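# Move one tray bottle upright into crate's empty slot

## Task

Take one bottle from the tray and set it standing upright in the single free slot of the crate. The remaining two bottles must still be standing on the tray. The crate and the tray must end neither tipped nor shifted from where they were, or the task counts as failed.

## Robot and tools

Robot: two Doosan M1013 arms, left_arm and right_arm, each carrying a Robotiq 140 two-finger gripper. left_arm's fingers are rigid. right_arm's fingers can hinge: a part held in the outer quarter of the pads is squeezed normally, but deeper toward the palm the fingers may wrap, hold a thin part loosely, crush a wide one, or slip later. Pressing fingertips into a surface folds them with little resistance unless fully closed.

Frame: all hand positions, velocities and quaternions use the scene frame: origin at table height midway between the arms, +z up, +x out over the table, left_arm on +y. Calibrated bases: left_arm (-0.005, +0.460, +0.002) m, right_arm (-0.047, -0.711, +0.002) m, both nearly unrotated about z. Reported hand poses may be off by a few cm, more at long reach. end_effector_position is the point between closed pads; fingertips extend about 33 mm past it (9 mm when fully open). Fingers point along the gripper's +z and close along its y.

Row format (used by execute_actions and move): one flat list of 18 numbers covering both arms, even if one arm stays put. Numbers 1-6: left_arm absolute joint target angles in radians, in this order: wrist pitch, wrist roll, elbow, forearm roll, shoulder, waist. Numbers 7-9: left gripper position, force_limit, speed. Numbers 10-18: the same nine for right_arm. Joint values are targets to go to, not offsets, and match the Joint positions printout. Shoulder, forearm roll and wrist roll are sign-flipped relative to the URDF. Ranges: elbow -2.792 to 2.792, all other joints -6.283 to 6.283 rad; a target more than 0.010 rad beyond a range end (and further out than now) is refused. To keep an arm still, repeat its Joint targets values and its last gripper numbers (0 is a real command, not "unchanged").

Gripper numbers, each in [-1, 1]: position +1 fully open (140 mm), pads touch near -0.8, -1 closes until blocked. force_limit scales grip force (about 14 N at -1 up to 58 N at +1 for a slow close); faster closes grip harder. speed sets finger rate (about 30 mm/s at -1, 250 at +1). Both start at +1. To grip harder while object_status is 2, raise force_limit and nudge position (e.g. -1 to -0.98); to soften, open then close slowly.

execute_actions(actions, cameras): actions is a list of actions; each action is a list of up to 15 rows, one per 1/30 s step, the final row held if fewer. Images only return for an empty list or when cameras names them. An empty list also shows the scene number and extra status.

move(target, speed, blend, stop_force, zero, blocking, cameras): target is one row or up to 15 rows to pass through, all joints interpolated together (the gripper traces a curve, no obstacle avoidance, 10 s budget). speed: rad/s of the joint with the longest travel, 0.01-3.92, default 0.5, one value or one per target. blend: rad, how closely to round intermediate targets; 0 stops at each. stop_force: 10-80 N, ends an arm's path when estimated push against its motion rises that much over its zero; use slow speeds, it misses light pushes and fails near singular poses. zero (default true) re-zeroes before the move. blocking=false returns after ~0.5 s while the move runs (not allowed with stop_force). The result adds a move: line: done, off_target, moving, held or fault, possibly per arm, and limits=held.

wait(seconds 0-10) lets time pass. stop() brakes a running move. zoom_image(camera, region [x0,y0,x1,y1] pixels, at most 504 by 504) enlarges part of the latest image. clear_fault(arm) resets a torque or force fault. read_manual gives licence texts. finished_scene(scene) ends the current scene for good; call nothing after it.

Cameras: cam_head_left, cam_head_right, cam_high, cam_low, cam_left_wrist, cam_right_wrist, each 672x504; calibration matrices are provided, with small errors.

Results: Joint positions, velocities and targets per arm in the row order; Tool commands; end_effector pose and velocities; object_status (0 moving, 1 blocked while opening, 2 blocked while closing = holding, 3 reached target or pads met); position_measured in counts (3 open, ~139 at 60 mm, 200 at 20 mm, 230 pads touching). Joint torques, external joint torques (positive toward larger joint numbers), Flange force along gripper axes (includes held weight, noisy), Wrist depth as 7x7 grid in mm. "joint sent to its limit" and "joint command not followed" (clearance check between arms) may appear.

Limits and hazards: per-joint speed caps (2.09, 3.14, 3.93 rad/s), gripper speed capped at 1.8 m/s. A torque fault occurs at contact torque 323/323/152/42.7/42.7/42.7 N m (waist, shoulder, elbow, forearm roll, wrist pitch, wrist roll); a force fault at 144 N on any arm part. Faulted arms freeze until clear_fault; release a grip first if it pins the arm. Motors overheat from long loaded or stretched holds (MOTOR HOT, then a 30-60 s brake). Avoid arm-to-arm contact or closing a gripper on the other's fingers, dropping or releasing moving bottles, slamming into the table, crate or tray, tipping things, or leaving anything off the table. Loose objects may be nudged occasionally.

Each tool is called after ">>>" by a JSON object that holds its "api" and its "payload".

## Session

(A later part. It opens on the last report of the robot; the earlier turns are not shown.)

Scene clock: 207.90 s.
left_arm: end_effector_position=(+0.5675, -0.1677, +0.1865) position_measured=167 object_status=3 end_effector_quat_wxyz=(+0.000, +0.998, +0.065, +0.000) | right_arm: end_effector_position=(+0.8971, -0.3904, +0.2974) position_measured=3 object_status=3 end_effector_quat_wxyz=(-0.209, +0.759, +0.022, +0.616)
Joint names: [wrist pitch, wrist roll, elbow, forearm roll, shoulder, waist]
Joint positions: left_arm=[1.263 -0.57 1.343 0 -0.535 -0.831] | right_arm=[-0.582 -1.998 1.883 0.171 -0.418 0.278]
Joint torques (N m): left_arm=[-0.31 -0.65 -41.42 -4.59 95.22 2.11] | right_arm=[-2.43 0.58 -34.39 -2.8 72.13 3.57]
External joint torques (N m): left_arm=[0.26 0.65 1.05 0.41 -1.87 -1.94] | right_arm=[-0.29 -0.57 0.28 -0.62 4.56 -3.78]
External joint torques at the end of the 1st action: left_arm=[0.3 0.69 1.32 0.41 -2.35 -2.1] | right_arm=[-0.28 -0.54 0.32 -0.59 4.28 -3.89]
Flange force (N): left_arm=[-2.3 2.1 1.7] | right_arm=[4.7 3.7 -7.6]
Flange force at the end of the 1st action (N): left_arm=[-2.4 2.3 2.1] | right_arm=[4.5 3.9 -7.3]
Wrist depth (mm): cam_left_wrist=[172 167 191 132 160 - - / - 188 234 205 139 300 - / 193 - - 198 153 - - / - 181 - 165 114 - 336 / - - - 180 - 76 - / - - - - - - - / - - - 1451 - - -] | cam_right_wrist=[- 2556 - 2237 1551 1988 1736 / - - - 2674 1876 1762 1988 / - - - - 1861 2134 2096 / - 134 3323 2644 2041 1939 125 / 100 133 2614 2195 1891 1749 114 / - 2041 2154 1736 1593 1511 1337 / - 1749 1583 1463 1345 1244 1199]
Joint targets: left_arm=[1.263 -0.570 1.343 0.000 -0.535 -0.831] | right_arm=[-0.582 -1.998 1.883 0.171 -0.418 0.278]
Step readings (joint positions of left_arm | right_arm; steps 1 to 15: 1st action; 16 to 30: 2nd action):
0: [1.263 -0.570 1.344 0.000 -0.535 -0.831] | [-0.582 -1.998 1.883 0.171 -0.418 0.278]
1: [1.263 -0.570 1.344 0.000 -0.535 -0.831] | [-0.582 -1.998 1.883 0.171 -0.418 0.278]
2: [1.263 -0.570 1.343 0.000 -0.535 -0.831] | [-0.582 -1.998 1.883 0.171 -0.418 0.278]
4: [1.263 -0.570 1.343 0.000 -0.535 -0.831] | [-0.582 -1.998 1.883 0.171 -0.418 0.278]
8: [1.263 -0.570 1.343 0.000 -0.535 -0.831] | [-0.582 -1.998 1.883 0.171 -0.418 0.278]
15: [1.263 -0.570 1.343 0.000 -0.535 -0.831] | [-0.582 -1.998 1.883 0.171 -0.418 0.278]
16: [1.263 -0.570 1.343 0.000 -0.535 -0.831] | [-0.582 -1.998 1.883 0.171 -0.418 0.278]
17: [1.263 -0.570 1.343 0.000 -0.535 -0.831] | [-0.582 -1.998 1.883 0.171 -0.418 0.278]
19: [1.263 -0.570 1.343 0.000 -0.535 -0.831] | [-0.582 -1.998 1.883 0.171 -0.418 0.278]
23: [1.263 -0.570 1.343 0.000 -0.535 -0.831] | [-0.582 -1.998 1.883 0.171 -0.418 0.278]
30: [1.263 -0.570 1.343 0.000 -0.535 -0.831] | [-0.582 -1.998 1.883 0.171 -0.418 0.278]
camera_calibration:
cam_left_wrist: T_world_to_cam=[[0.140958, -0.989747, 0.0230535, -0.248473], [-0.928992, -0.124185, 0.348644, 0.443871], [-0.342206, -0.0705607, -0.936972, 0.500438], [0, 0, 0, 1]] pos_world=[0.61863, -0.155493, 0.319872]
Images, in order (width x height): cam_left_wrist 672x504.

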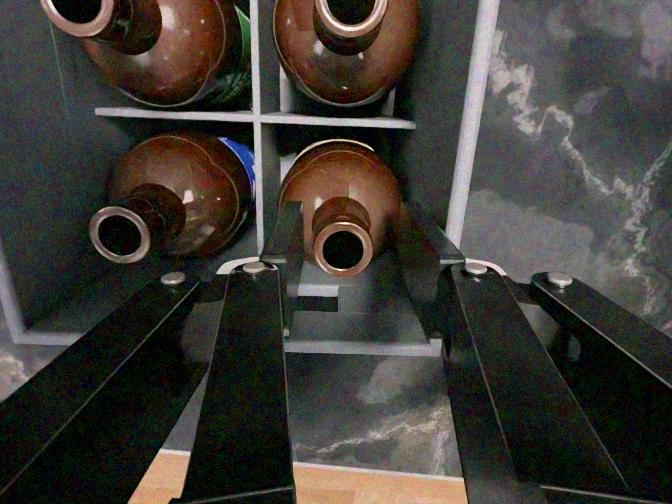

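Standing freely. Lift straight up.

>>> {"api": "move", "payload": {"target": [[1.3494,-0.57,1.2810,0,-0.5112,-0.831,-0.3,-0.5,-1,-0.582,-1.998,1.883,0.171,-0.418,0.278,1,1,1],[1.5527,-0.57,1.1027,0,-0.4862,-0.831,-0.3,-0.5,-1,-0.582,-1.998,1.883,0.171,-0.418,0.278,1,1,1]], "speed": [0.12,0.4], "blend": [0.02,0], "cameras": ["cam_high","cam_left_wrist"]}}

Scene clock: 218.00 s.
left_arm: end_effector_position=(+0.5672, -0.1673, +0.3603) position_measured=167 object_status=3 end_effector_quat_wxyz=(+0.000, +0.998, +0.065, +0.000) | right_arm: end_effector_position=(+0.8971, -0.3904, +0.2974) position_measured=3 object_status=3 end_effector_quat_wxyz=(-0.209, +0.759, +0.022, +0.616)
Joint names: [wrist pitch, wrist roll, elbow, forearm roll, shoulder, waist]
Joint positions: left_arm=[1.553 -0.57 1.103 0 -0.486 -0.831] | right_arm=[-0.582 -1.998 1.883 0.171 -0.418 0.278]
Joint torques (N m): left_arm=[-0.44 -0.73 -43.21 -4.79 92.96 2.38] | right_arm=[-2.44 0.61 -34.45 -2.83 72.09 3.48]
External joint torques (N m): left_arm=[0.4 0.73 0.96 0.42 -2.07 -2.45] | right_arm=[-0.26 -0.59 0.45 -0.57 4.42 -3.69]
Flange force (N): left_arm=[-2.3 3.2 1.0] | right_arm=[4.5 3.8 -7.7]
Wrist depth (mm): cam_left_wrist=[369 - - 351 - - - / - - - - - - - / - - 357 361 - - - / - - - - 113 - 183 / - - - - - 76 170 / - - - 1731 - - - / - - - 1760 - - -] | cam_right_wrist=[- 2059 - - 1650 1876 1698 / - 2614 2096 2529 1832 1723 - / - - 2644 2556 1907 1749 2281 / 3231 134 2423 2614 1988 1891 131 / 100 143 2529 2237 1891 1749 114 / - 2216 1939 1790 1698 1551 1337 / 1876 1776 1593 1627 1307 1244 1218]
Joint targets: left_arm=[1.553 -0.570 1.103 0.000 -0.486 -0.831] | right_arm=[-0.582 -1.998 1.883 0.171 -0.418 0.278]
move: done
camera_calibration:
cam_left_wrist: T_world_to_cam=[[0.140925, -0.989763, 0.0225853, -0.251891], [-0.928852, -0.124289, 0.348979, 0.382803], [-0.3426, -0.0701585, -0.936858, 0.663357], [0, 0, 0, 1]] pos_world=[0.618331, -0.155193, 0.49357]
Images, in order (width x height): cam_high 672x504, cam_left_wrist 672x504.

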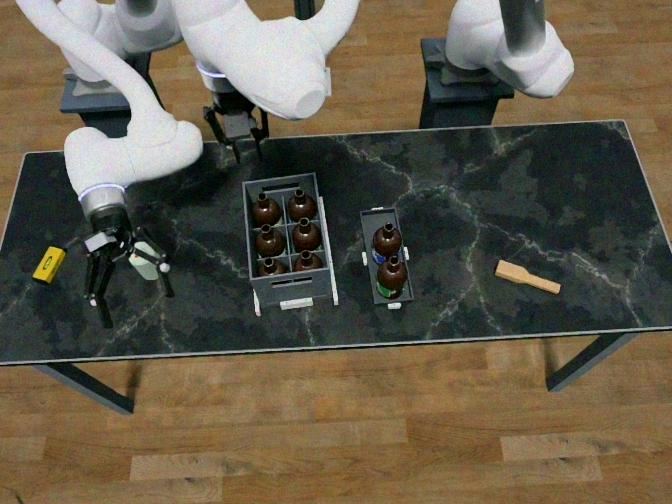

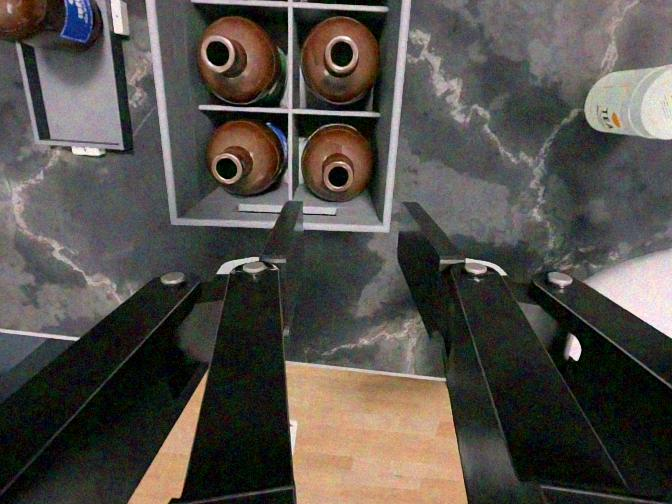

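>>> {"api": "finished_scene", "payload": {"scene": 2}}

The scene is finished: the task was done.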